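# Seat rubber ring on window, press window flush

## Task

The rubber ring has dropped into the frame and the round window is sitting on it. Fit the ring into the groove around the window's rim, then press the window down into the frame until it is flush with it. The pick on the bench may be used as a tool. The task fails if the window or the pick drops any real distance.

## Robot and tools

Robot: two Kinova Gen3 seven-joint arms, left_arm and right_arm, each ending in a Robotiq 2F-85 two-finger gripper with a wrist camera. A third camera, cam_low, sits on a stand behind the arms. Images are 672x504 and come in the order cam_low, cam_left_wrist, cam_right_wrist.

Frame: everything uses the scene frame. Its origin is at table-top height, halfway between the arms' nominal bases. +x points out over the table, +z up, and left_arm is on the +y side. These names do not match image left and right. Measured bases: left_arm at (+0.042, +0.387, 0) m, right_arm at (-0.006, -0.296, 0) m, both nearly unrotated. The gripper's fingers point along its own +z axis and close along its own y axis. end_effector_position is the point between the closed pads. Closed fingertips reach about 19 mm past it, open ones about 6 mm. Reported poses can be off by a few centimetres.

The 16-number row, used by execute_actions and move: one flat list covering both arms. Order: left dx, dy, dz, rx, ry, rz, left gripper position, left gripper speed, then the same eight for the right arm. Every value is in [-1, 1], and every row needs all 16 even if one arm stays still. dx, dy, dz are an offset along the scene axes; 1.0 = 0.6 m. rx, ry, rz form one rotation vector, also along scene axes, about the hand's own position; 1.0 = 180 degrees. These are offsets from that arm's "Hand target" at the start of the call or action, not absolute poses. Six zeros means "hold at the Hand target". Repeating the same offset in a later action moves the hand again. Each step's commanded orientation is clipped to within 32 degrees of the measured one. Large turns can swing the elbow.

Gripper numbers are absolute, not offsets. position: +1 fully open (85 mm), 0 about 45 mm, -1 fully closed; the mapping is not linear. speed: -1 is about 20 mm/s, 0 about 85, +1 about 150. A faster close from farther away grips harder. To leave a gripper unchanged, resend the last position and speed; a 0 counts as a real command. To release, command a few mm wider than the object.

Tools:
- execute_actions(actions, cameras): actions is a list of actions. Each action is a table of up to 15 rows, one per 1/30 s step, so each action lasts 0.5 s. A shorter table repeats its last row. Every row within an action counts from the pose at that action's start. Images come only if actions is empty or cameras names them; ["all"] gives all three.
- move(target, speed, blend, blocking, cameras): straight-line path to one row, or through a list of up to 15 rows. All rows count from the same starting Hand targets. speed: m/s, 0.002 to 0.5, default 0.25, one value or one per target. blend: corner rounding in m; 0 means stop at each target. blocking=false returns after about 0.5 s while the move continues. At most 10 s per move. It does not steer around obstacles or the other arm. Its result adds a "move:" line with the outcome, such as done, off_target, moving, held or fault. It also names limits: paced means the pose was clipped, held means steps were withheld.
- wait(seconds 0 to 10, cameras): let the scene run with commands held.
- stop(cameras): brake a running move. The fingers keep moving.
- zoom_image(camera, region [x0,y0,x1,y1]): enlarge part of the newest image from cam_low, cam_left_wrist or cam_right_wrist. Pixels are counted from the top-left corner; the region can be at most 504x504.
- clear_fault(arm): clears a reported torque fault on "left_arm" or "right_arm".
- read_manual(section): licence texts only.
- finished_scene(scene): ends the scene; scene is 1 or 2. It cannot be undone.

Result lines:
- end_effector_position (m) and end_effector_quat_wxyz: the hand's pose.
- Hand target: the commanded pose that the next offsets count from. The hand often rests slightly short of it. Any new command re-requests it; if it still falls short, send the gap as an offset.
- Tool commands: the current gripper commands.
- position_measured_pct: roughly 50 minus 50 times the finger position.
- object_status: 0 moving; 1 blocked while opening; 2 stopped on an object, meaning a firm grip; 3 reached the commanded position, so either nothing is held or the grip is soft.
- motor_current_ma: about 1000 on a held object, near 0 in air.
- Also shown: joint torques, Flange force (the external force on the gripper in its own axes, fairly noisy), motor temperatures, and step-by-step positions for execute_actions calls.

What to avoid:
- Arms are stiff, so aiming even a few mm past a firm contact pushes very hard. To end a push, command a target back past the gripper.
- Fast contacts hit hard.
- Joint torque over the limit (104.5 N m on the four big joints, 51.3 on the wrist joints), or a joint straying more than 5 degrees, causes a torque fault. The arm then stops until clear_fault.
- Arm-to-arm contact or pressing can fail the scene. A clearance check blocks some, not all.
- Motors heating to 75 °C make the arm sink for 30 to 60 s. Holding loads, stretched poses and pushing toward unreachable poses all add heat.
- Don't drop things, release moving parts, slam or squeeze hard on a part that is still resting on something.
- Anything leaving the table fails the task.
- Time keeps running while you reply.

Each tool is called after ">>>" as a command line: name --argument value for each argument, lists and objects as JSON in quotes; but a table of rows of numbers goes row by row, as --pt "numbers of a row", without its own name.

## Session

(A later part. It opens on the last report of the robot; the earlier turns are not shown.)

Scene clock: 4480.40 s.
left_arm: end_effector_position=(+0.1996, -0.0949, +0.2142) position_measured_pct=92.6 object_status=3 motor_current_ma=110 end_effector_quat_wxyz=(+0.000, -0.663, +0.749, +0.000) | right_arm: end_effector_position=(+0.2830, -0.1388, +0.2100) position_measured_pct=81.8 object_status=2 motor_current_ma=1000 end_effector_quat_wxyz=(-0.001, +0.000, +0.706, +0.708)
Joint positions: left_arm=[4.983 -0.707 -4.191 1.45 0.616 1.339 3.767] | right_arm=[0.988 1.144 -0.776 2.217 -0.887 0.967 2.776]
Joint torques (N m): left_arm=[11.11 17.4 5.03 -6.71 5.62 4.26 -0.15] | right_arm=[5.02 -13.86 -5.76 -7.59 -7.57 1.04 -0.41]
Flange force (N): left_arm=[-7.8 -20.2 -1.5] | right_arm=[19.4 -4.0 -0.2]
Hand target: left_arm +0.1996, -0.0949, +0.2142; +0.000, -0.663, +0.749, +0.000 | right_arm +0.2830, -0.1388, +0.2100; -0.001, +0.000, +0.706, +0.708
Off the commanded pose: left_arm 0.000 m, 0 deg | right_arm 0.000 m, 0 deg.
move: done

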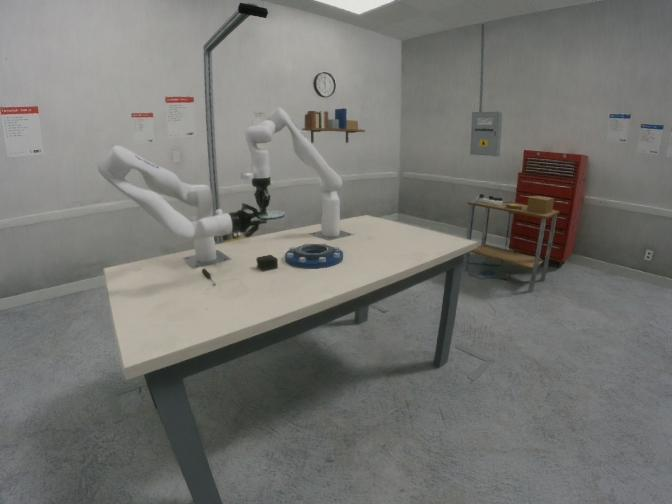

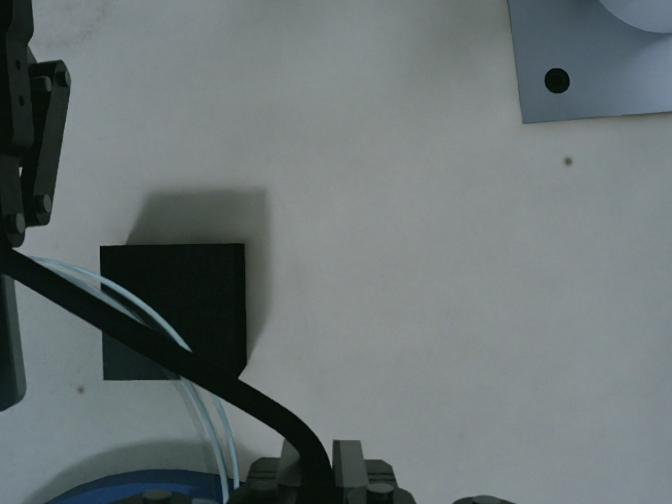

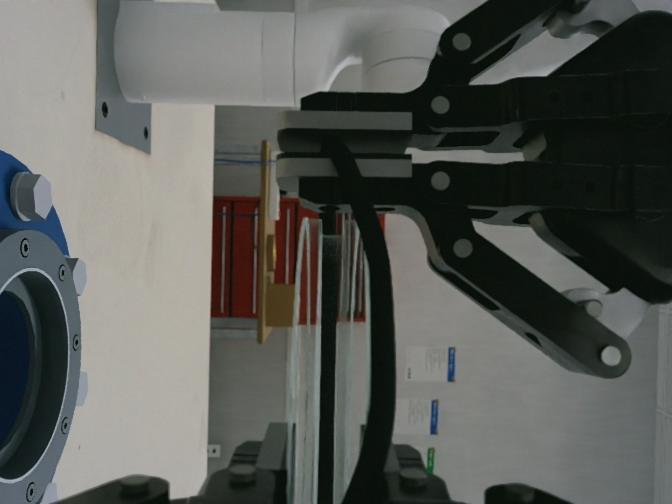

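>>> move --pt "-0.0025 -0.0235 -0.003 0 0 0.055 -0.86 -1 0 0 0 0 0 0 -1 1" --pt "0.004 -0.0449 -0.006 0 0 0.111 -0.86 -1 0 0 0 0 0 0 -1 1" --speed 0.04 --blend 0.01 --cameras '["cam_left_wrist","cam_low","cam_right_wrist"]'

>>> zoom_image --camera "cam_right_wrist" --region '[250, 200, 504, 504]'

Scene clock: 4494.90 s.
left_arm: end_effector_position=(+0.2020, -0.1218, +0.2106) position_measured_pct=92.6 object_status=3 motor_current_ma=110 end_effector_quat_wxyz=(+0.000, +0.783, -0.622, +0.000) | right_arm: end_effector_position=(+0.2830, -0.1388, +0.2100) position_measured_pct=81.8 object_status=2 motor_current_ma=1000 end_effector_quat_wxyz=(-0.001, +0.000, +0.706, +0.708)
Joint positions: left_arm=[4.971 -0.793 -4.248 1.351 0.701 1.411 4.106] | right_arm=[0.988 1.144 -0.776 2.217 -0.887 0.967 2.776]
Joint torques (N m): left_arm=[10.26 19.24 2.94 -9.66 5.97 1.92 -0.02] | right_arm=[2.29 -13.31 -6.77 -4.52 -6.24 1.47 -0.32]
Motor temperatures (°C): left_arm=[32 40 30 30 39 42 33] | right_arm=[34 30 28 30 35 41 37]
Flange force (N): left_arm=[-8.1 -18.6 -0.6] | right_arm=[15.0 -3.4 -6.3]
Hand target: left_arm +0.2021, -0.1218, +0.2106; +0.000, +0.783, -0.622, +0.000 | right_arm +0.2830, -0.1387, +0.2100; -0.001, +0.000, +0.706, +0.708
Off the commanded pose: left_arm 0.000 m, 0 deg | right_arm 0.000 m, 0 deg.
move: done

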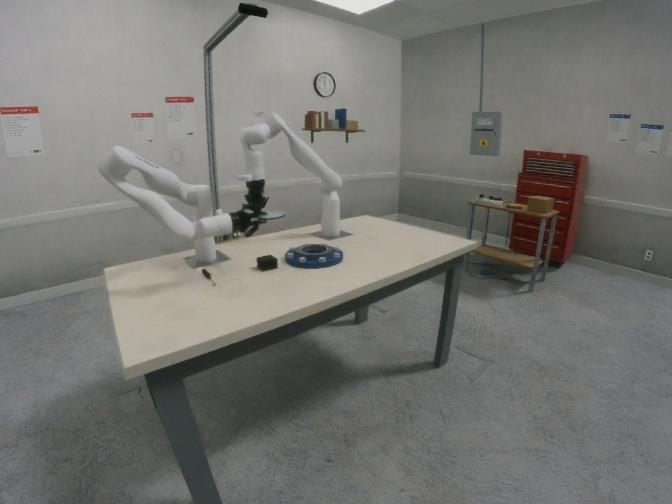

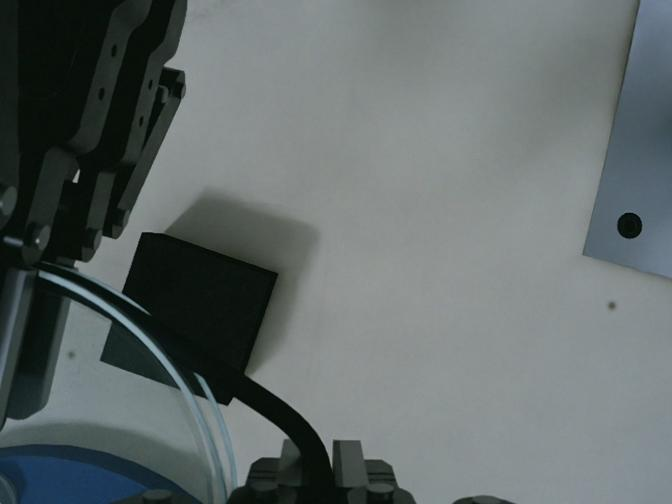

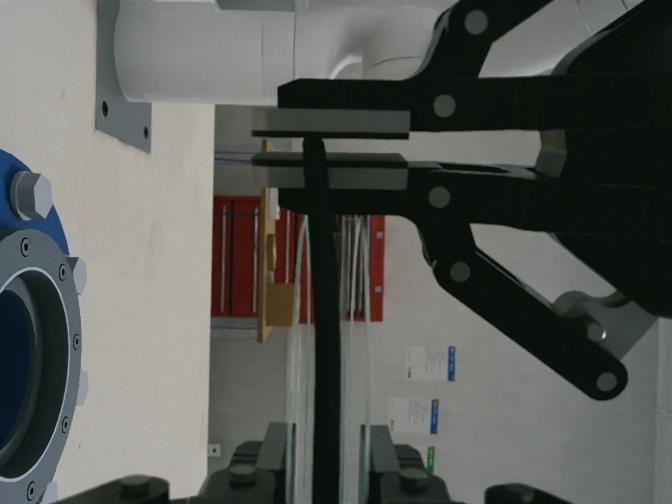

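Scaled by 1.658.

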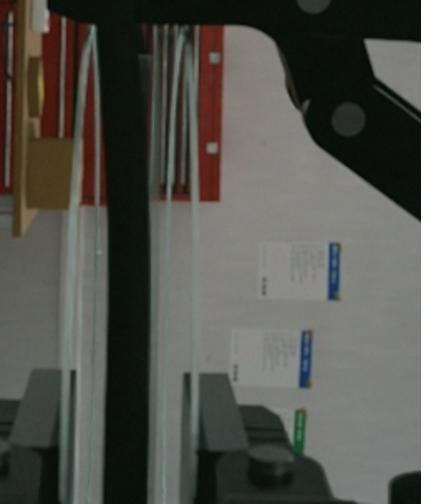

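>>> move --target '[0.0145,0.0039,-0.0033,0,0,0,-0.86,-1,0,0,0,0,0,0,-1,1]' --speed 0.02 --cameras '["cam_left_wrist","cam_right_wrist"]'

>>> zoom_image --camera "cam_right_wrist" --region '[250, 80, 450, 280]'

Scene clock: 4506.87 s.
left_arm: end_effector_position=(+0.2105, -0.1196, +0.2087) position_measured_pct=92.6 object_status=3 motor_current_ma=110 end_effector_quat_wxyz=(+0.000, +0.783, -0.622, +0.000) | right_arm: end_effector_position=(+0.2832, -0.1388, +0.2100) position_measured_pct=81.8 object_status=2 motor_current_ma=1000 end_effector_quat_wxyz=(-0.001, +0.001, +0.706, +0.708)
Joint positions: left_arm=[4.954 -0.796 -4.245 1.353 0.702 1.407 4.088] | right_arm=[0.988 1.144 -0.776 2.216 -0.887 0.967 2.776]
Joint torques (N m): left_arm=[-8.57 13.66 -9.44 -4.37 -3.58 -3.08 -0.29] | right_arm=[-1.15 -12.49 -8.51 11.56 1.75 9.04 -0.72]
Flange force (N): left_arm=[-2.5 17.0 -10.6] | right_arm=[-17.0 -12.7 7.0]
Hand target: left_arm +0.2108, -0.1195, +0.2087; +0.000, +0.783, -0.622, +0.000 | right_arm +0.2830, -0.1388, +0.2100; -0.001, +0.000, +0.706, +0.708
Off the commanded pose: left_arm 0.000 m, 0 deg | right_arm 0.000 m, 0 deg.
move: done
Images, in order (width x height): cam_left_wrist 672x504, cam_right_wrist 672x504.

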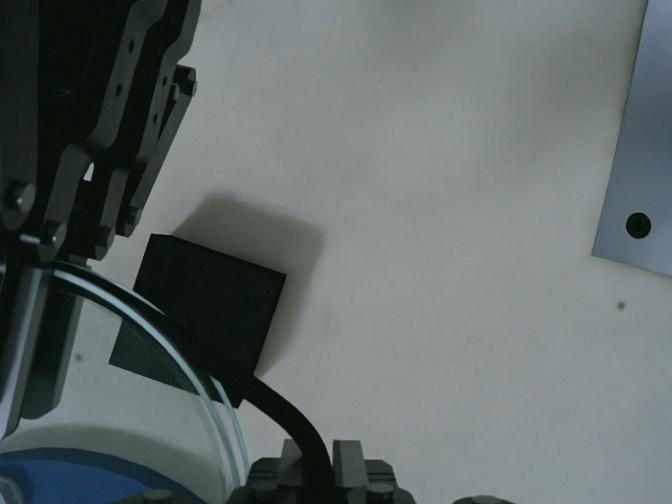

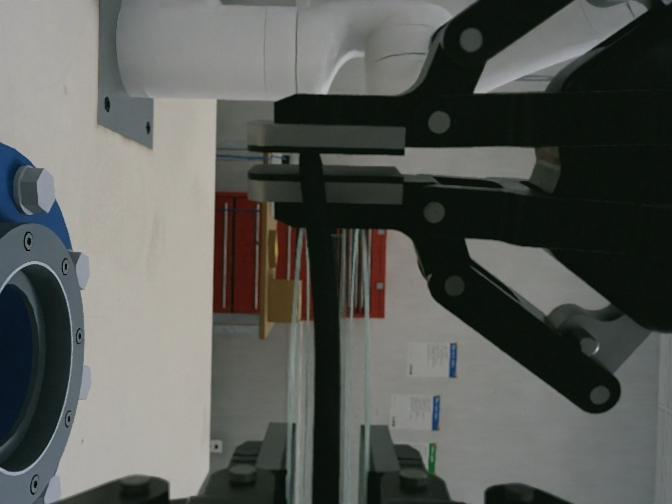

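Scaled by 2.520.

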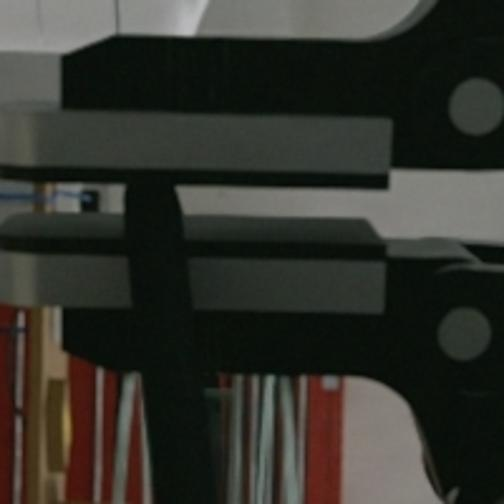

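>>> move --pt "-0.005 -0.0013 0.002 0 0 0 -0.86 -1 0 0 0 0 0 0 -1 1" --pt "-0.005 -0.0013 0.002 0 0 0 -0.8 -1 0 0 0 0 0 0 -1 1" --pt "-0.005 -0.0013 0.017 0 0 0 -0.8 -1 0 0 0 0 0 0 -1 1" --speed 0.02 --cameras '["cam_left_wrist","cam_right_wrist"]'

>>> zoom_image --camera "cam_right_wrist" --region '[250, 80, 504, 334]'

Scene clock: 4520.93 s.
left_arm: end_effector_position=(+0.2078, -0.1203, +0.2188) position_measured_pct=90.0 object_status=3 motor_current_ma=0 end_effector_quat_wxyz=(+0.000, +0.783, -0.622, +0.000) | right_arm: end_effector_position=(+0.2830, -0.1387, +0.2100) position_measured_pct=81.8 object_status=2 motor_current_ma=1000 end_effector_quat_wxyz=(-0.001, +0.000, +0.706, +0.708)
Joint positions: left_arm=[4.959 -0.785 -4.252 1.335 0.693 1.43 4.102] | right_arm=[0.988 1.144 -0.776 2.217 -0.887 0.967 2.776]
Joint torques (N m): left_arm=[-2.47 22.94 -8.84 -10.38 -0.96 -1.72 -0.15] | right_arm=[-0.25 -13.21 -3.36 3.22 1.43 1.12 0.37]
Flange force (N): left_arm=[-4.6 5.4 9.8] | right_arm=[-7.2 7.1 1.5]
Hand target: left_arm +0.2078, -0.1203, +0.2189; +0.000, +0.783, -0.622, +0.000 | right_arm +0.2830, -0.1388, +0.2100; -0.001, +0.000, +0.706, +0.708
Off the commanded pose: left_arm 0.000 m, 0 deg | right_arm 0.000 m, 0 deg.
move: done
Images, in order (width x height): cam_left_wrist 672x504, cam_right_wrist 672x504.

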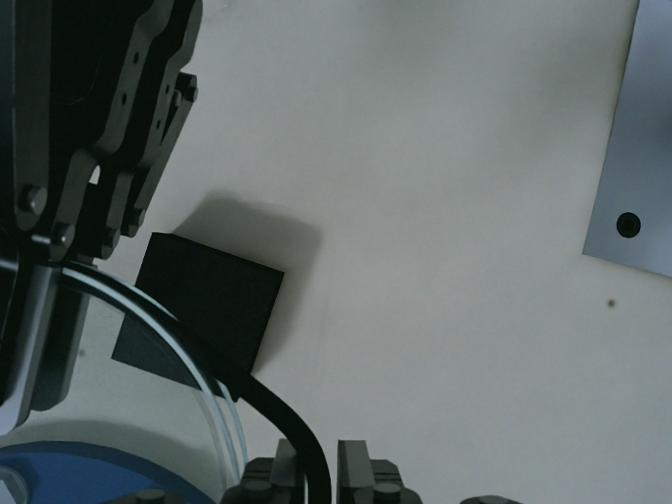

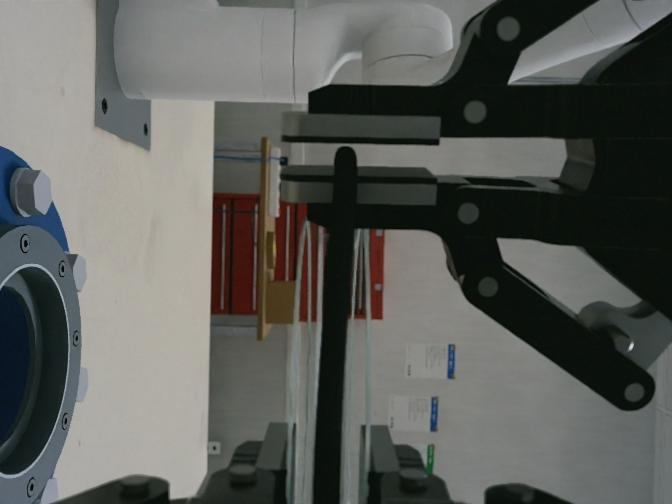

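Scaled by 1.984.

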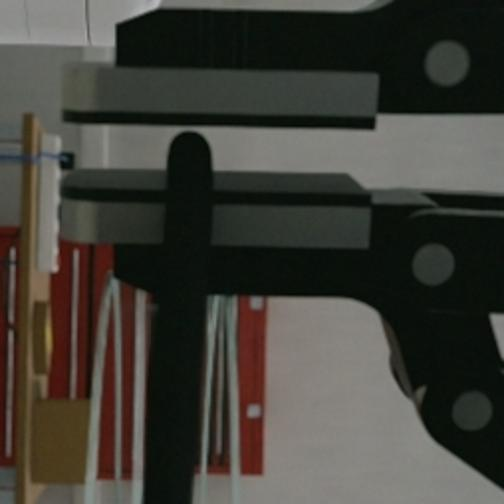

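>>> move --pt "-0.0035 0.0205 0.003 0 0 -0.055 -0.8 -1 0 0 0 0 0 0 -1 1" --pt "-0.0035 0.0415 0.006 0 0 -0.111 -0.8 -1 0 0 0 0 0 0 -1 1" --speed 0.02 --blend 0.005 --cameras '["cam_left_wrist","cam_right_wrist"]'

>>> zoom_image --camera "cam_right_wrist" --region '[250, 80, 504, 334]'

Scene clock: 4537.67 s.
left_arm: end_effector_position=(+0.2057, -0.0954, +0.2224) position_measured_pct=90.0 object_status=3 motor_current_ma=0 end_effector_quat_wxyz=(+0.000, -0.663, +0.749, +0.000) | right_arm: end_effector_position=(+0.2830, -0.1387, +0.2100) position_measured_pct=81.8 object_status=2 motor_current_ma=1000 end_effector_quat_wxyz=(-0.001, +0.000, +0.706, +0.708)
Joint positions: left_arm=[4.968 -0.703 -4.194 1.425 0.611 1.363 3.765] | right_arm=[0.988 1.144 -0.776 2.217 -0.887 0.967 2.776]
Joint torques (N m): left_arm=[-3.09 18.55 -7.5 -6.43 -2.48 0.34 0.14] | right_arm=[1.57 -13.64 -3.93 2.84 0.88 2.94 0.08]
Flange force (N): left_arm=[5.2 4.0 4.3] | right_arm=[-5.9 1.5 9.3]
Hand target: left_arm +0.2057, -0.0954, +0.2224; +0.000, -0.663, +0.749, +0.000 | right_arm +0.2830, -0.1387, +0.2100; -0.001, +0.000, +0.706, +0.708
Off the commanded pose: left_arm 0.000 m, 0 deg | right_arm 0.000 m, 0 deg.
move: done
Images, in order (width x height): cam_left_wrist 672x504, cam_right_wrist 672x504.

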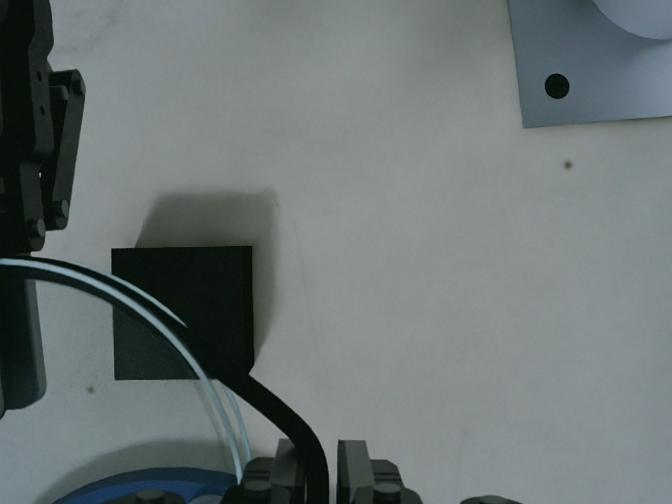

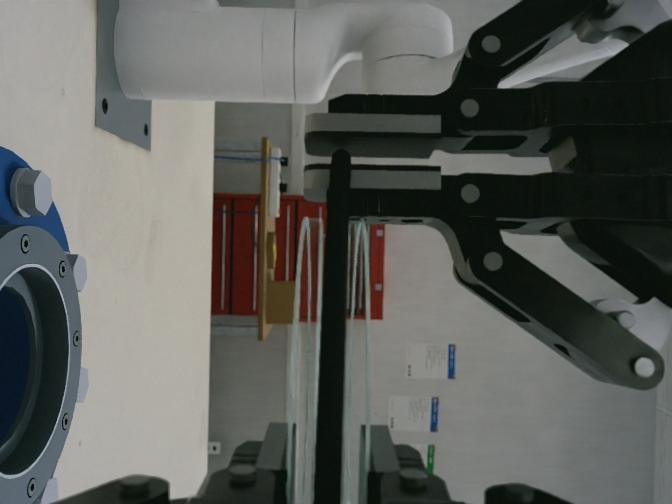

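Scaled by 1.984.

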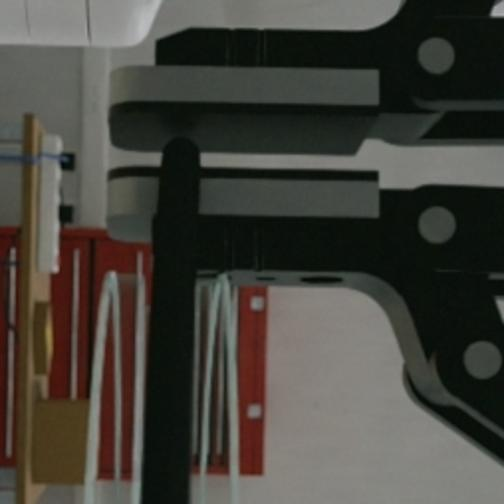

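>>> move --pt "0 -0.0210 0.004 0 0 0.055 -0.8 -1 0 0 0 0 0 0 -1 1" --pt "0.0035 -0.0415 0.008 0 0 0.111 -0.8 -1 0 0 0 0 0 0 -1 1" --speed 0.02 --blend 0.005 --cameras '["cam_left_wrist","cam_right_wrist"]'

>>> zoom_image --camera "cam_right_wrist" --region '[250, 80, 504, 334]'

Scene clock: 4551.80 s.
left_arm: end_effector_position=(+0.2078, -0.1203, +0.2273) position_measured_pct=90.0 object_status=3 motor_current_ma=0 end_effector_quat_wxyz=(+0.000, +0.783, -0.622, +0.000) | right_arm: end_effector_position=(+0.2830, -0.1388, +0.2100) position_measured_pct=81.8 object_status=2 motor_current_ma=1000 end_effector_quat_wxyz=(-0.001, +0.000, +0.706, +0.708)
Joint positions: left_arm=[4.958 -0.777 -4.256 1.318 0.686 1.449 4.109] | right_arm=[0.988 1.144 -0.776 2.217 -0.887 0.967 2.776]
Joint torques (N m): left_arm=[-0.53 21.24 -6.53 -12.04 1.22 -3.05 -0.26] | right_arm=[-1.76 -12.69 -5.67 4.33 0.11 2.26 0.07]
Flange force (N): left_arm=[-12.3 2.6 5.1] | right_arm=[-5.4 2.4 -5.9]
Hand target: left_arm +0.2078, -0.1203, +0.2273; +0.000, +0.783, -0.622, +0.000 | right_arm +0.2830, -0.1388, +0.2100; -0.001, +0.000, +0.706, +0.708
Off the commanded pose: left_arm 0.000 m, 0 deg | right_arm 0.000 m, 0 deg.
move: done
Images, in order (width x height): cam_left_wrist 672x504, cam_right_wrist 672x504.

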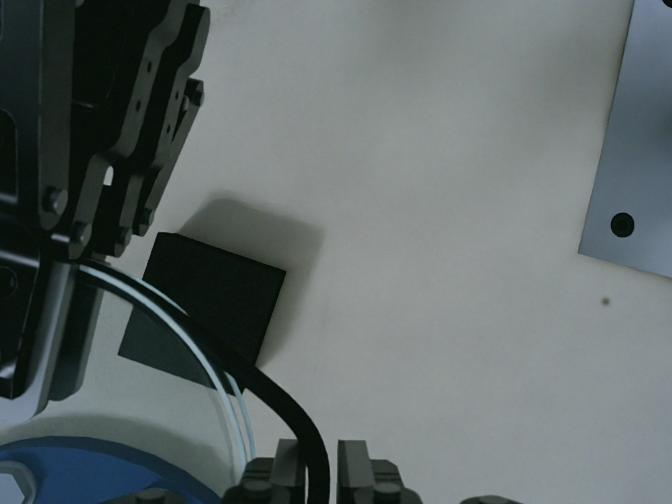

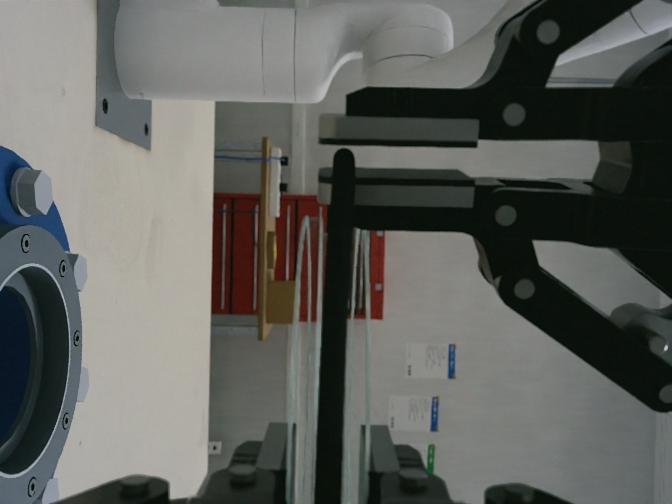

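Scaled by 1.984.

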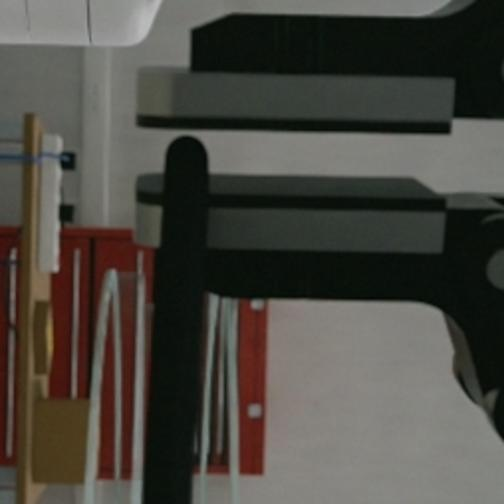

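>>> move --pt "-0.0035 0.0205 0.007 0 0 -0.055 -0.8 -1 0 0 0 0 0 0 -1 1" --pt "-0.0035 0.0415 0.017 0 0 -0.111 -0.8 -1 0 0 0 0 0 0 -1 1" --speed 0.02 --blend 0.005 --cameras '["cam_left_wrist","cam_right_wrist"]'

>>> zoom_image --camera "cam_right_wrist" --region '[250, 80, 504, 334]'

Scene clock: 4565.13 s.
left_arm: end_effector_position=(+0.2056, -0.0954, +0.2375) position_measured_pct=90.0 object_status=3 motor_current_ma=0 end_effector_quat_wxyz=(+0.000, -0.663, +0.749, +0.000) | right_arm: end_effector_position=(+0.2830, -0.1387, +0.2100) position_measured_pct=81.8 object_status=2 motor_current_ma=1000 end_effector_quat_wxyz=(-0.001, +0.000, +0.706, +0.708)
Joint positions: left_arm=[4.968 -0.689 -4.202 1.396 0.597 1.398 3.778] | right_arm=[0.988 1.144 -0.776 2.217 -0.887 0.967 2.776]
Joint torques (N m): left_arm=[-0.1 18.21 -4.87 -8.41 -0.11 -0.29 -0.03] | right_arm=[0.97 -13.22 -5.2 2.17 -0.78 2.81 -0.16]
Flange force (N): left_arm=[-1.9 1.3 2.4] | right_arm=[-2.1 -0.3 2.5]
Hand target: left_arm +0.2056, -0.0954, +0.2375; +0.000, -0.663, +0.749, +0.000 | right_arm +0.2830, -0.1387, +0.2100; -0.001, +0.000, +0.706, +0.708
Off the commanded pose: left_arm 0.000 m, 0 deg | right_arm 0.000 m, 0 deg.
move: done
Images, in order (width x height): cam_left_wrist 672x504, cam_right_wrist 672x504.

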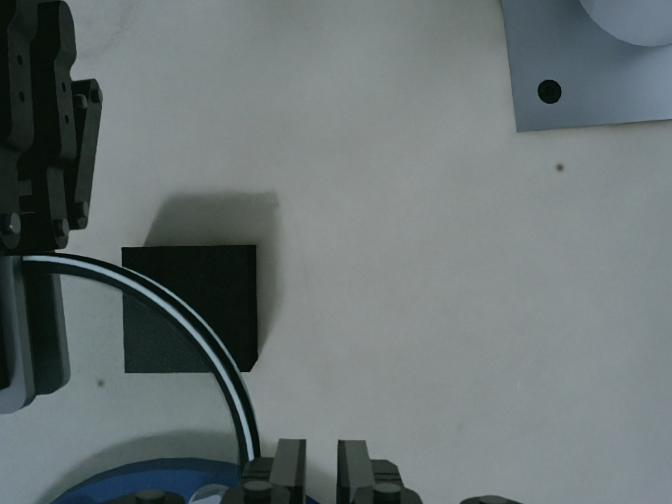

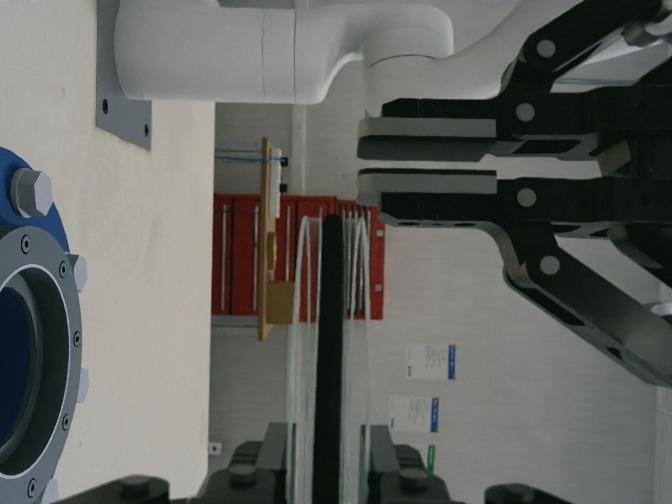

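Scaled by 1.984.

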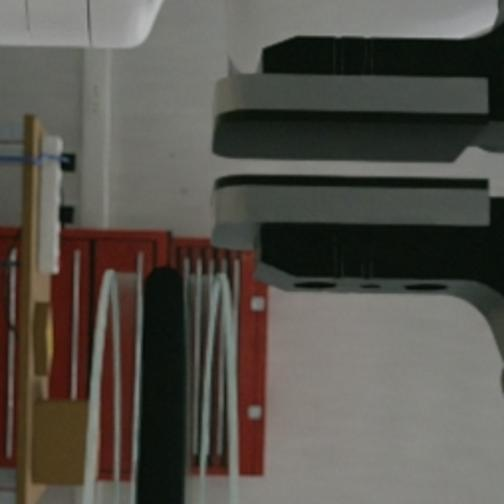

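>>> move --pt "0 0 0.18 0 0 0 -0.8 -1 0 0 0 0 0 0 -1 1" --pt "0.05 0.1 0.22 0 0 -0.4 -1 1 0 0 0 0 0 0 -1 1" --pt "0.115 -0.1 0.22 0 0 -0.8 -1 1 0 0 0 0 0 0 -1 1" --speed '[0.15,0.25,0.25]'

>>> execute_actions --actions '[]'

>>> zoom_image --camera "cam_low" --region '[255, 200, 300, 235]'

Scene clock: 4578.57 s.
left_arm: end_effector_position=(+0.2746, -0.1554, +0.3694) position_measured_pct=98.7 object_status=3 motor_current_ma=1000 end_effector_quat_wxyz=(+0.000, +0.507, +0.862, +0.000) | right_arm: end_effector_position=(+0.2830, -0.1387, +0.2100) position_measured_pct=81.8 object_status=2 motor_current_ma=1000 end_effector_quat_wxyz=(-0.001, +0.000, +0.706, +0.708)
Joint positions: left_arm=[4.455 -0.764 -3.663 0.544 0.372 1.883 1.537] | right_arm=[0.988 1.144 -0.776 2.217 -0.887 0.967 2.776]
Joint torques (N m): left_arm=[-0.1 23.03 -1.45 -9.24 -0.1 -0.11 -0.15] | right_arm=[0.93 -13.24 -5.06 2.1 -0.79 2.81 -0.16]
Flange force (N): left_arm=no reading | right_arm=[-1.9 -0.1 2.8]
Hand target: left_arm +0.2746, -0.1554, +0.3694; +0.000, +0.507, +0.862, +0.000 | right_arm +0.2830, -0.1387, +0.2100; -0.001, +0.000, +0.706, +0.708
Off the commanded pose: left_arm 0.000 m, 0 deg | right_arm 0.000 m, 0 deg.
move: done

Scene clock: 4578.57 s.
left_arm: end_effector_position=(+0.2746, -0.1554, +0.3694) position_measured_pct=98.7 object_status=3 motor_current_ma=1000 end_effector_quat_wxyz=(+0.000, +0.507, +0.862, +0.000) | right_arm: end_effector_position=(+0.2830, -0.1387, +0.2100) position_measured_pct=81.8 object_status=2 motor_current_ma=1000 end_effector_quat_wxyz=(-0.001, +0.000, +0.706, +0.708)
Joint positions: left_arm=[4.455 -0.764 -3.663 0.544 0.372 1.883 1.537] | right_arm=[0.988 1.144 -0.776 2.217 -0.887 0.967 2.776]
Joint velocities: within noise
Joint torques (N m): left_arm=[-0.1 23.03 -1.45 -9.24 -0.1 -0.11 -0.15] | right_arm=[0.93 -13.24 -5.06 2.1 -0.79 2.81 -0.16]
Motor temperatures (°C): left_arm=[32 40 30 30 39 41 33] | right_arm=[34 31 28 30 35 41 37]
Flange force (N): left_arm=no reading | right_arm=[-1.9 -0.1 2.8]
Hand target: left_arm +0.2746, -0.1554, +0.3694; +0.000, +0.507, +0.862, +0.000 | right_arm +0.2830, -0.1387, +0.2100; -0.001, +0.000, +0.706, +0.708
Tool commands: left_gripper/position=-1.0 left_gripper/speed=+1.0 right_gripper/position=-1.0 right_gripper/speed=+1.0
Off the commanded pose: left_arm 0.000 m, 0 deg | right_arm 0.000 m, 0 deg.

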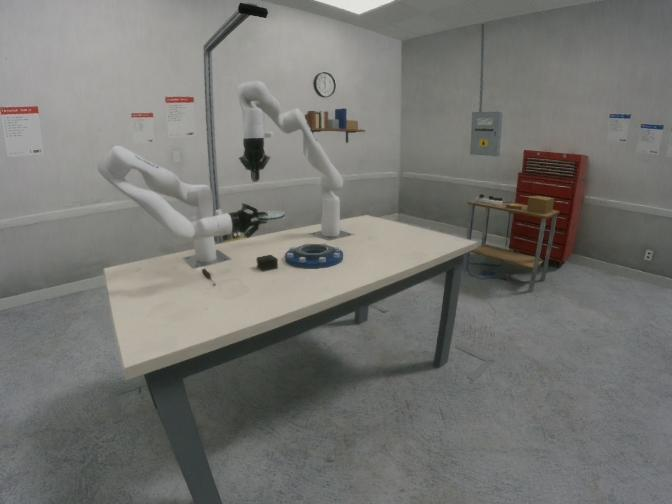

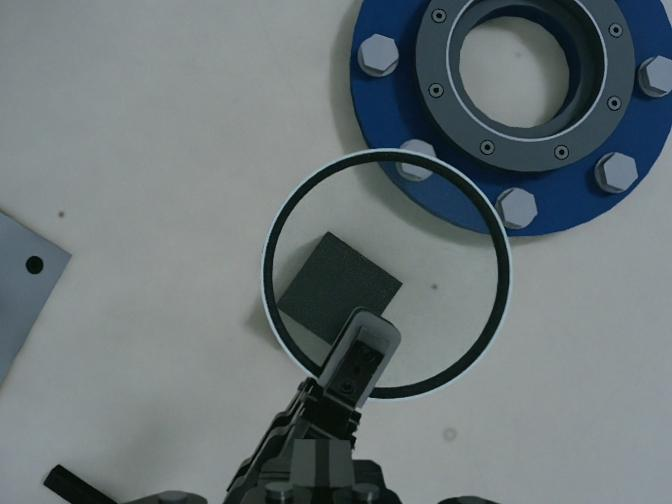

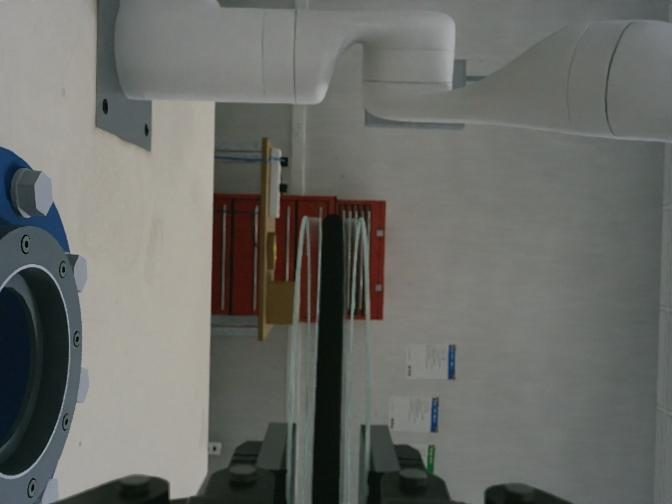

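Scaled by 11.200 from the camera's 672x504 image, which has a finer 960x720 frame.

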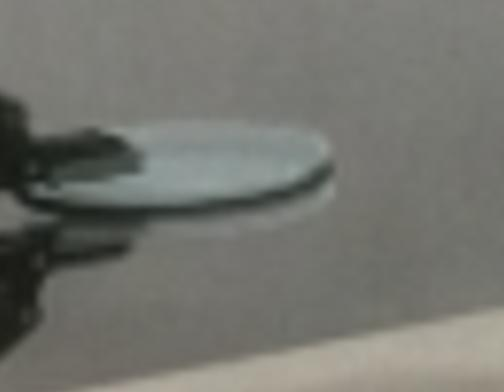

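>>> move --pt "0 0.4 0 0 0 0 -1 1 0 0 0 0 0 0 -1 1" --pt "0 0.4 0 0 0 0 -1 1 -0.01 -0.067 -0.19 -0.073 0 0 -1 1" --pt "0 0.4 0 0 0 0 -1 1 -0.01 -0.067 -0.2267 -0.073 0 0 -1 1" --speed '[0.2,0.12,0.04]' --cameras '["cam_right_wrist","cam_low"]'

>>> zoom_image --camera "cam_low" --region '[225, 235, 285, 280]'

Scene clock: 4624.13 s.
left_arm: end_effector_position=(+0.2747, +0.0846, +0.3695) position_measured_pct=98.7 object_status=3 motor_current_ma=1000 end_effector_quat_wxyz=(+0.000, +0.507, +0.862, +0.000) | right_arm: end_effector_position=(+0.2770, -0.1789, +0.0740) position_measured_pct=81.8 object_status=2 motor_current_ma=1000 end_effector_quat_wxyz=(-0.001, +0.000, +0.783, +0.623)
Joint positions: left_arm=[4.557 -0.168 -3.749 1.489 0.097 1.514 1.307] | right_arm=[0.961 1.256 -0.577 2.121 -0.717 0.837 2.837]
Joint torques (N m): left_arm=[-0.08 11.66 -0.94 -10 -0.1 -0.19 -0.16] | right_arm=[1.03 -14.3 -4.47 3.44 -0.53 2.84 -0.2]
Flange force (N): left_arm=[1.3 -0.9 2.9] | right_arm=[-2.4 0.4 2.2]
Hand target: left_arm +0.2747, +0.0846, +0.3695; +0.000, +0.507, +0.862, +0.000 | right_arm +0.2770, -0.1789, +0.0740; -0.001, +0.000, +0.783, +0.623
Off the commanded pose: left_arm 0.000 m, 0 deg | right_arm 0.000 m, 0 deg.
move: done
Images, in order (width x height): cam_low 672x504, cam_right_wrist 672x504.

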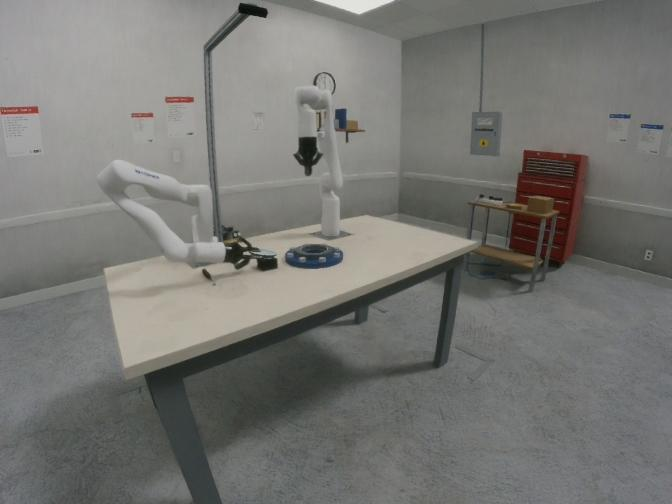

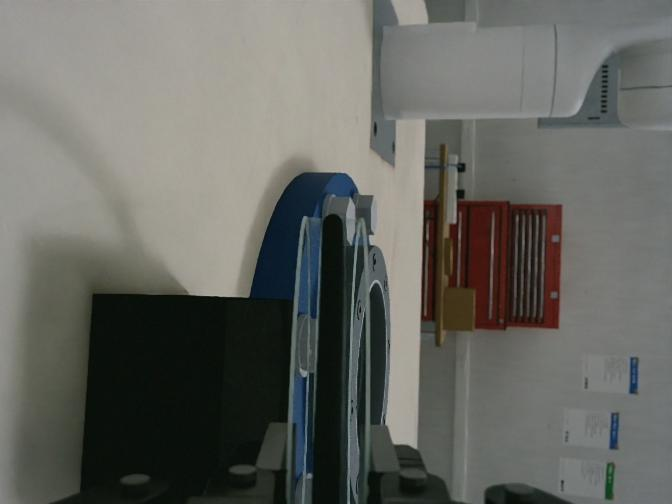

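Scaled by 8.400 from the camera's 672x504 image, which has a finer 960x720 frame.

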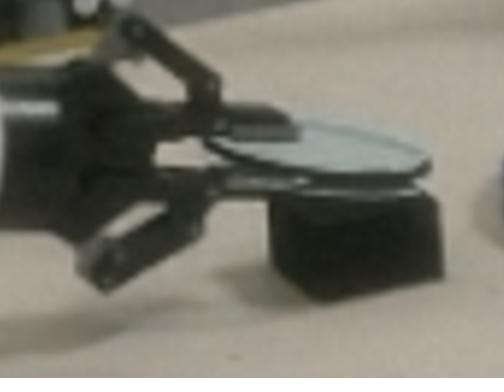

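>>> move --pt "0 0 0 0 0 0 -1 1 0 0 -0.0033 0 0 0 -1 1" --pt "0 0 0 0 0 0 -1 1 0 0 -0.0034 0 0 0 -0.5 -1" --pt "0 0 0 0 0 0 -1 1 0 0 -0.0345 0 0 0 -0.43 -1" --speed 0.02 --cameras '["cam_right_wrist","cam_low"]'

>>> zoom_image --camera "cam_low" --region '[225, 235, 285, 280]'

Scene clock: 4631.77 s.
left_arm: end_effector_position=(+0.2747, +0.0846, +0.3695) position_measured_pct=98.7 object_status=3 motor_current_ma=1000 end_effector_quat_wxyz=(+0.000, +0.507, +0.862, +0.000) | right_arm: end_effector_position=(+0.2770, -0.1790, +0.0533) position_measured_pct=71.4 object_status=0 motor_current_ma=0 end_effector_quat_wxyz=(-0.001, +0.000, +0.783, +0.623)
Joint positions: left_arm=[4.557 -0.168 -3.749 1.489 0.097 1.514 1.307] | right_arm=[0.954 1.309 -0.559 2.093 -0.703 0.823 2.858]
Joint torques (N m): left_arm=[-0.07 11.67 -0.93 -9.98 -0.1 -0.19 -0.11] | right_arm=[1.08 -14.72 -4.18 3.52 -0.42 2.47 -0.14]
Flange force (N): left_arm=[1.2 -0.7 2.8] | right_arm=[-2.6 0.7 2.2]
Hand target: left_arm +0.2747, +0.0846, +0.3695; +0.000, +0.507, +0.862, +0.000 | right_arm +0.2770, -0.1789, +0.0533; -0.001, +0.000, +0.783, +0.623
Off the commanded pose: left_arm 0.000 m, 0 deg | right_arm 0.000 m, 0 deg.
move: done
Images, in order (width x height): cam_low 672x504, cam_right_wrist 672x504.

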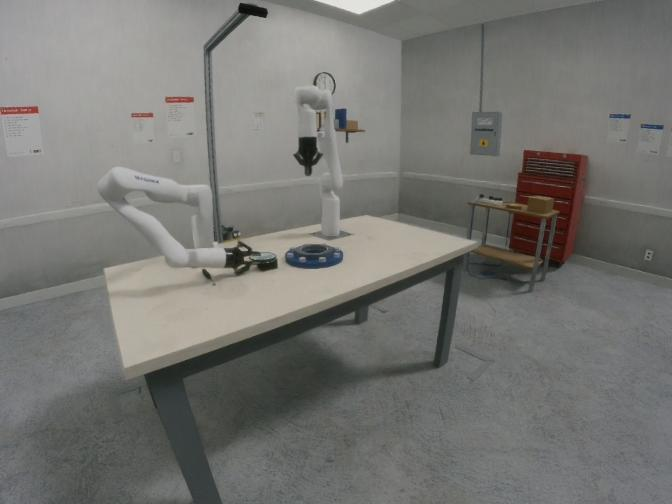

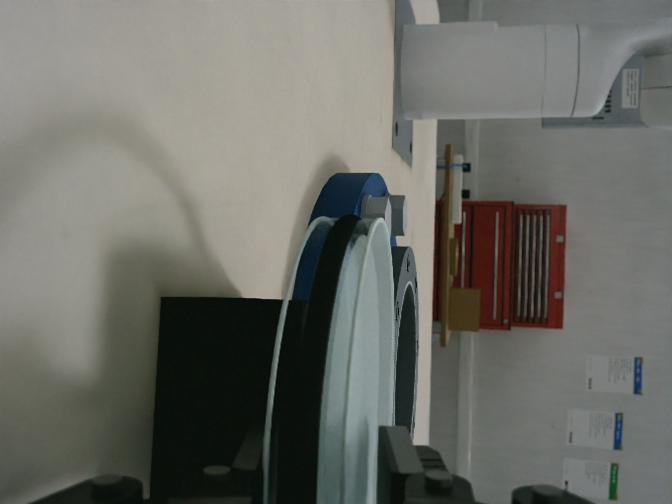

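Scaled by 8.400 from the camera's 672x504 image, which has a finer 960x720 frame.

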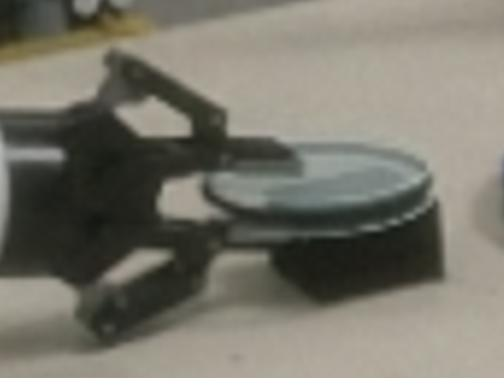

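>>> move --pt "0 0 0 0 0 0 -1 1 0 0 0 0 0 0 -0.37 -1" --pt "0 0 0 0 0 0 -1 1 0 -0.095 0 0 0 0 -0.37 -1" --pt "0 0 0 0 0 0 -1 1 0 -0.15 0.1 0 0 0 -0.37 -1" --speed '[0.02,0.05,0.15]' --cameras '["cam_right_wrist","cam_low"]'

>>> zoom_image --camera "cam_low" --region '[225, 235, 285, 280]'

Scene clock: 4640.23 s.
left_arm: end_effector_position=(+0.2747, +0.0846, +0.3695) position_measured_pct=98.7 object_status=3 motor_current_ma=1000 end_effector_quat_wxyz=(+0.000, +0.507, +0.862, +0.000) | right_arm: end_effector_position=(+0.2770, -0.2689, +0.1133) position_measured_pct=68.4 object_status=3 motor_current_ma=0 end_effector_quat_wxyz=(-0.001, +0.000, +0.783, +0.623)
Joint positions: left_arm=[4.557 -0.168 -3.749 1.489 0.097 1.514 1.307] | right_arm=[1.061 1.106 -0.482 1.985 -0.588 1.155 2.722]
Joint torques (N m): left_arm=[-0.11 11.63 -0.95 -10.06 -0.12 -0.16 -0.13] | right_arm=[0.89 -15.74 -3.04 1.06 -0.81 2.04 -0.06]
Flange force (N): left_arm=[1.5 -0.9 3.1] | right_arm=[-2.6 1.3 0.7]
Hand target: left_arm +0.2747, +0.0846, +0.3695; +0.000, +0.507, +0.862, +0.000 | right_arm +0.2770, -0.2689, +0.1133; -0.001, +0.000, +0.783, +0.623
Off the commanded pose: left_arm 0.000 m, 0 deg | right_arm 0.000 m, 0 deg.
move: done
Images, in order (width x height): cam_low 672x504, cam_right_wrist 672x504.

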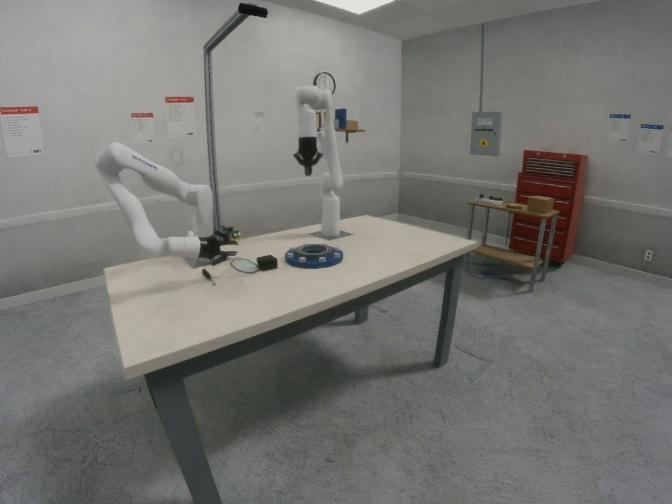

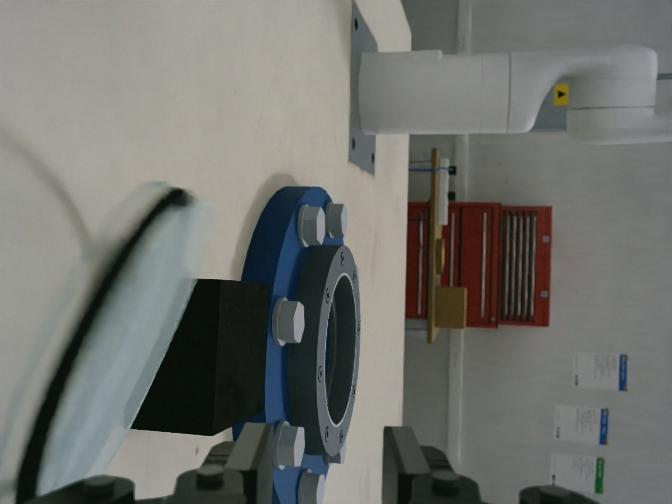

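Scaled by 8.400 from the camera's 672x504 image, which has a finer 960x720 frame.

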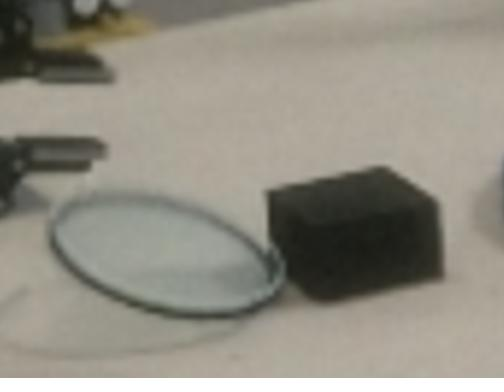

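>>> wait --seconds 1 --cameras '["cam_right_wrist","cam_low"]'

>>> zoom_image --camera "cam_low" --region '[225, 240, 275, 280]'

Scene clock: 4646.70 s.
left_arm: end_effector_position=(+0.2747, +0.0846, +0.3695) position_measured_pct=98.7 object_status=3 motor_current_ma=1000 end_effector_quat_wxyz=(+0.000, +0.507, +0.862, +0.000) | right_arm: end_effector_position=(+0.2770, -0.2689, +0.1133) position_measured_pct=68.4 object_status=3 motor_current_ma=0 end_effector_quat_wxyz=(-0.001, +0.000, +0.783, +0.623)
Joint positions: left_arm=[4.557 -0.168 -3.749 1.489 0.097 1.514 1.307] | right_arm=[1.061 1.106 -0.482 1.985 -0.588 1.155 2.722]
Joint torques (N m): left_arm=[-0.12 11.64 -0.94 -9.97 -0.11 -0.16 -0.13] | right_arm=[0.99 -15.88 -3.14 1.15 -0.84 2.14 -0.15]
Flange force (N): left_arm=[1.3 -0.8 2.9] | right_arm=[-2.7 0.6 1.0]
Hand target: left_arm +0.2747, +0.0846, +0.3695; +0.000, +0.507, +0.862, +0.000 | right_arm +0.2770, -0.2689, +0.1133; -0.001, +0.000, +0.783, +0.623
Tool commands: left_gripper/position=-1.0 left_gripper/speed=+1.0 right_gripper/position=-0.37 right_gripper/speed=-1.0
Off the commanded pose: left_arm 0.000 m, 0 deg | right_arm 0.000 m, 0 deg.
wait: 1.00 s; at rest from the start
Images, in order (width x height): cam_low 672x504, cam_right_wrist 672x504.

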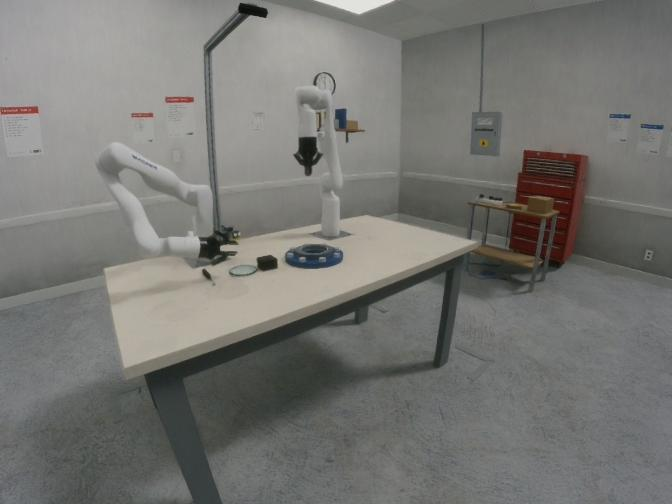

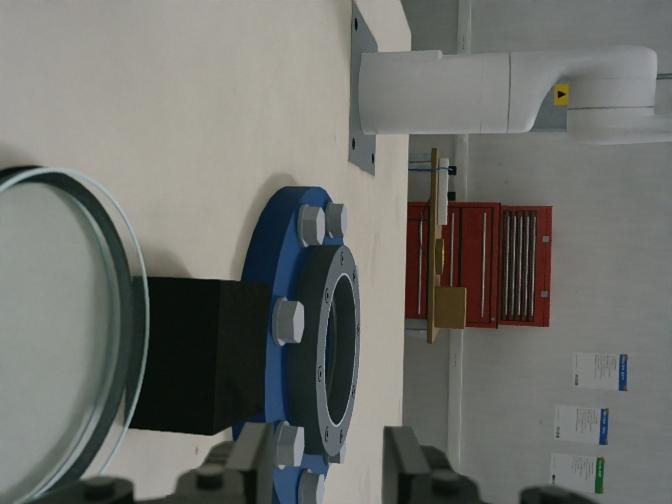

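Scaled by 10.080 from the camera's 672x504 image, which has a finer 960x720 frame.

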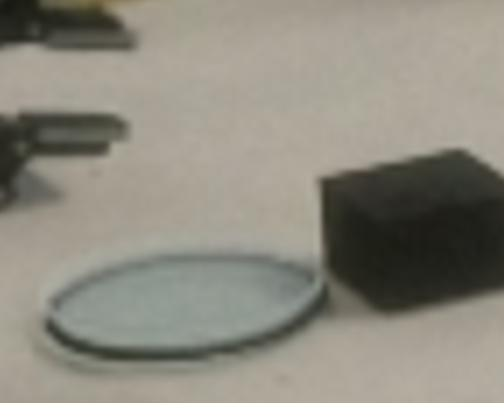

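>>> move --pt "0.01 -0.58 -0.03 0 0 -0.172 -1 1 0 -0.1 0 0 0 0 -0.37 -1" --speed 0.2 --cameras '["cam_left_wrist","cam_low"]'

Scene clock: 4658.77 s.
left_arm: end_effector_position=(+0.2803, -0.2625, +0.3509) position_measured_pct=98.7 object_status=3 motor_current_ma=1000 end_effector_quat_wxyz=(+0.084, +0.716, +0.692, -0.038) | right_arm: end_effector_position=(+0.2770, -0.3289, +0.1133) position_measured_pct=68.4 object_status=3 motor_current_ma=0 end_effector_quat_wxyz=(-0.001, +0.000, +0.783, +0.623)
Joint positions: left_arm=[4.377 -1.019 -3.568 0.035 0.421 1.905 1.177] | right_arm=[1.112 1.11 -0.43 1.838 -0.509 1.325 2.683]
Joint torques (N m): left_arm=[-0.05 26.29 0.51 -8.75 -0.15 -0.68 -0.13] | right_arm=[0.96 -17.14 -2.84 0.26 -0.91 2.07 -0.16]
Flange force (N): left_arm=no reading | right_arm=[-2.8 0.5 0.3]
Hand target: left_arm +0.2806, -0.2634, +0.3515; +0.000, +0.719, +0.695, +0.000 | right_arm +0.2770, -0.3289, +0.1133; -0.001, +0.000, +0.783, +0.623
Off the commanded pose: left_arm 0.001 m, 11 deg | right_arm 0.000 m, 0 deg.
elbow stopped short (left arm): the move would have taken joint 4 (elbow) straighter than the controller allows.
move: off_target (left_arm)
Images, in order (width x height): cam_low 672x504, cam_left_wrist 672x504.

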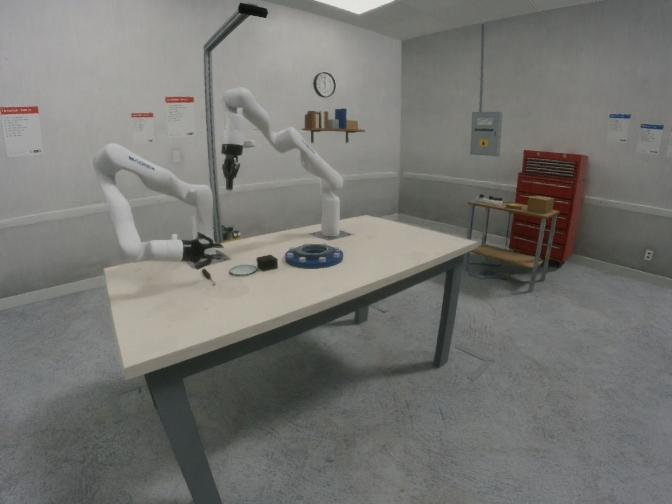

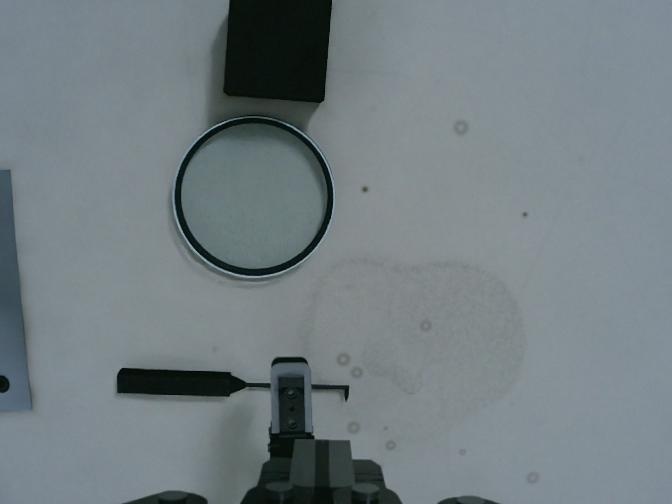

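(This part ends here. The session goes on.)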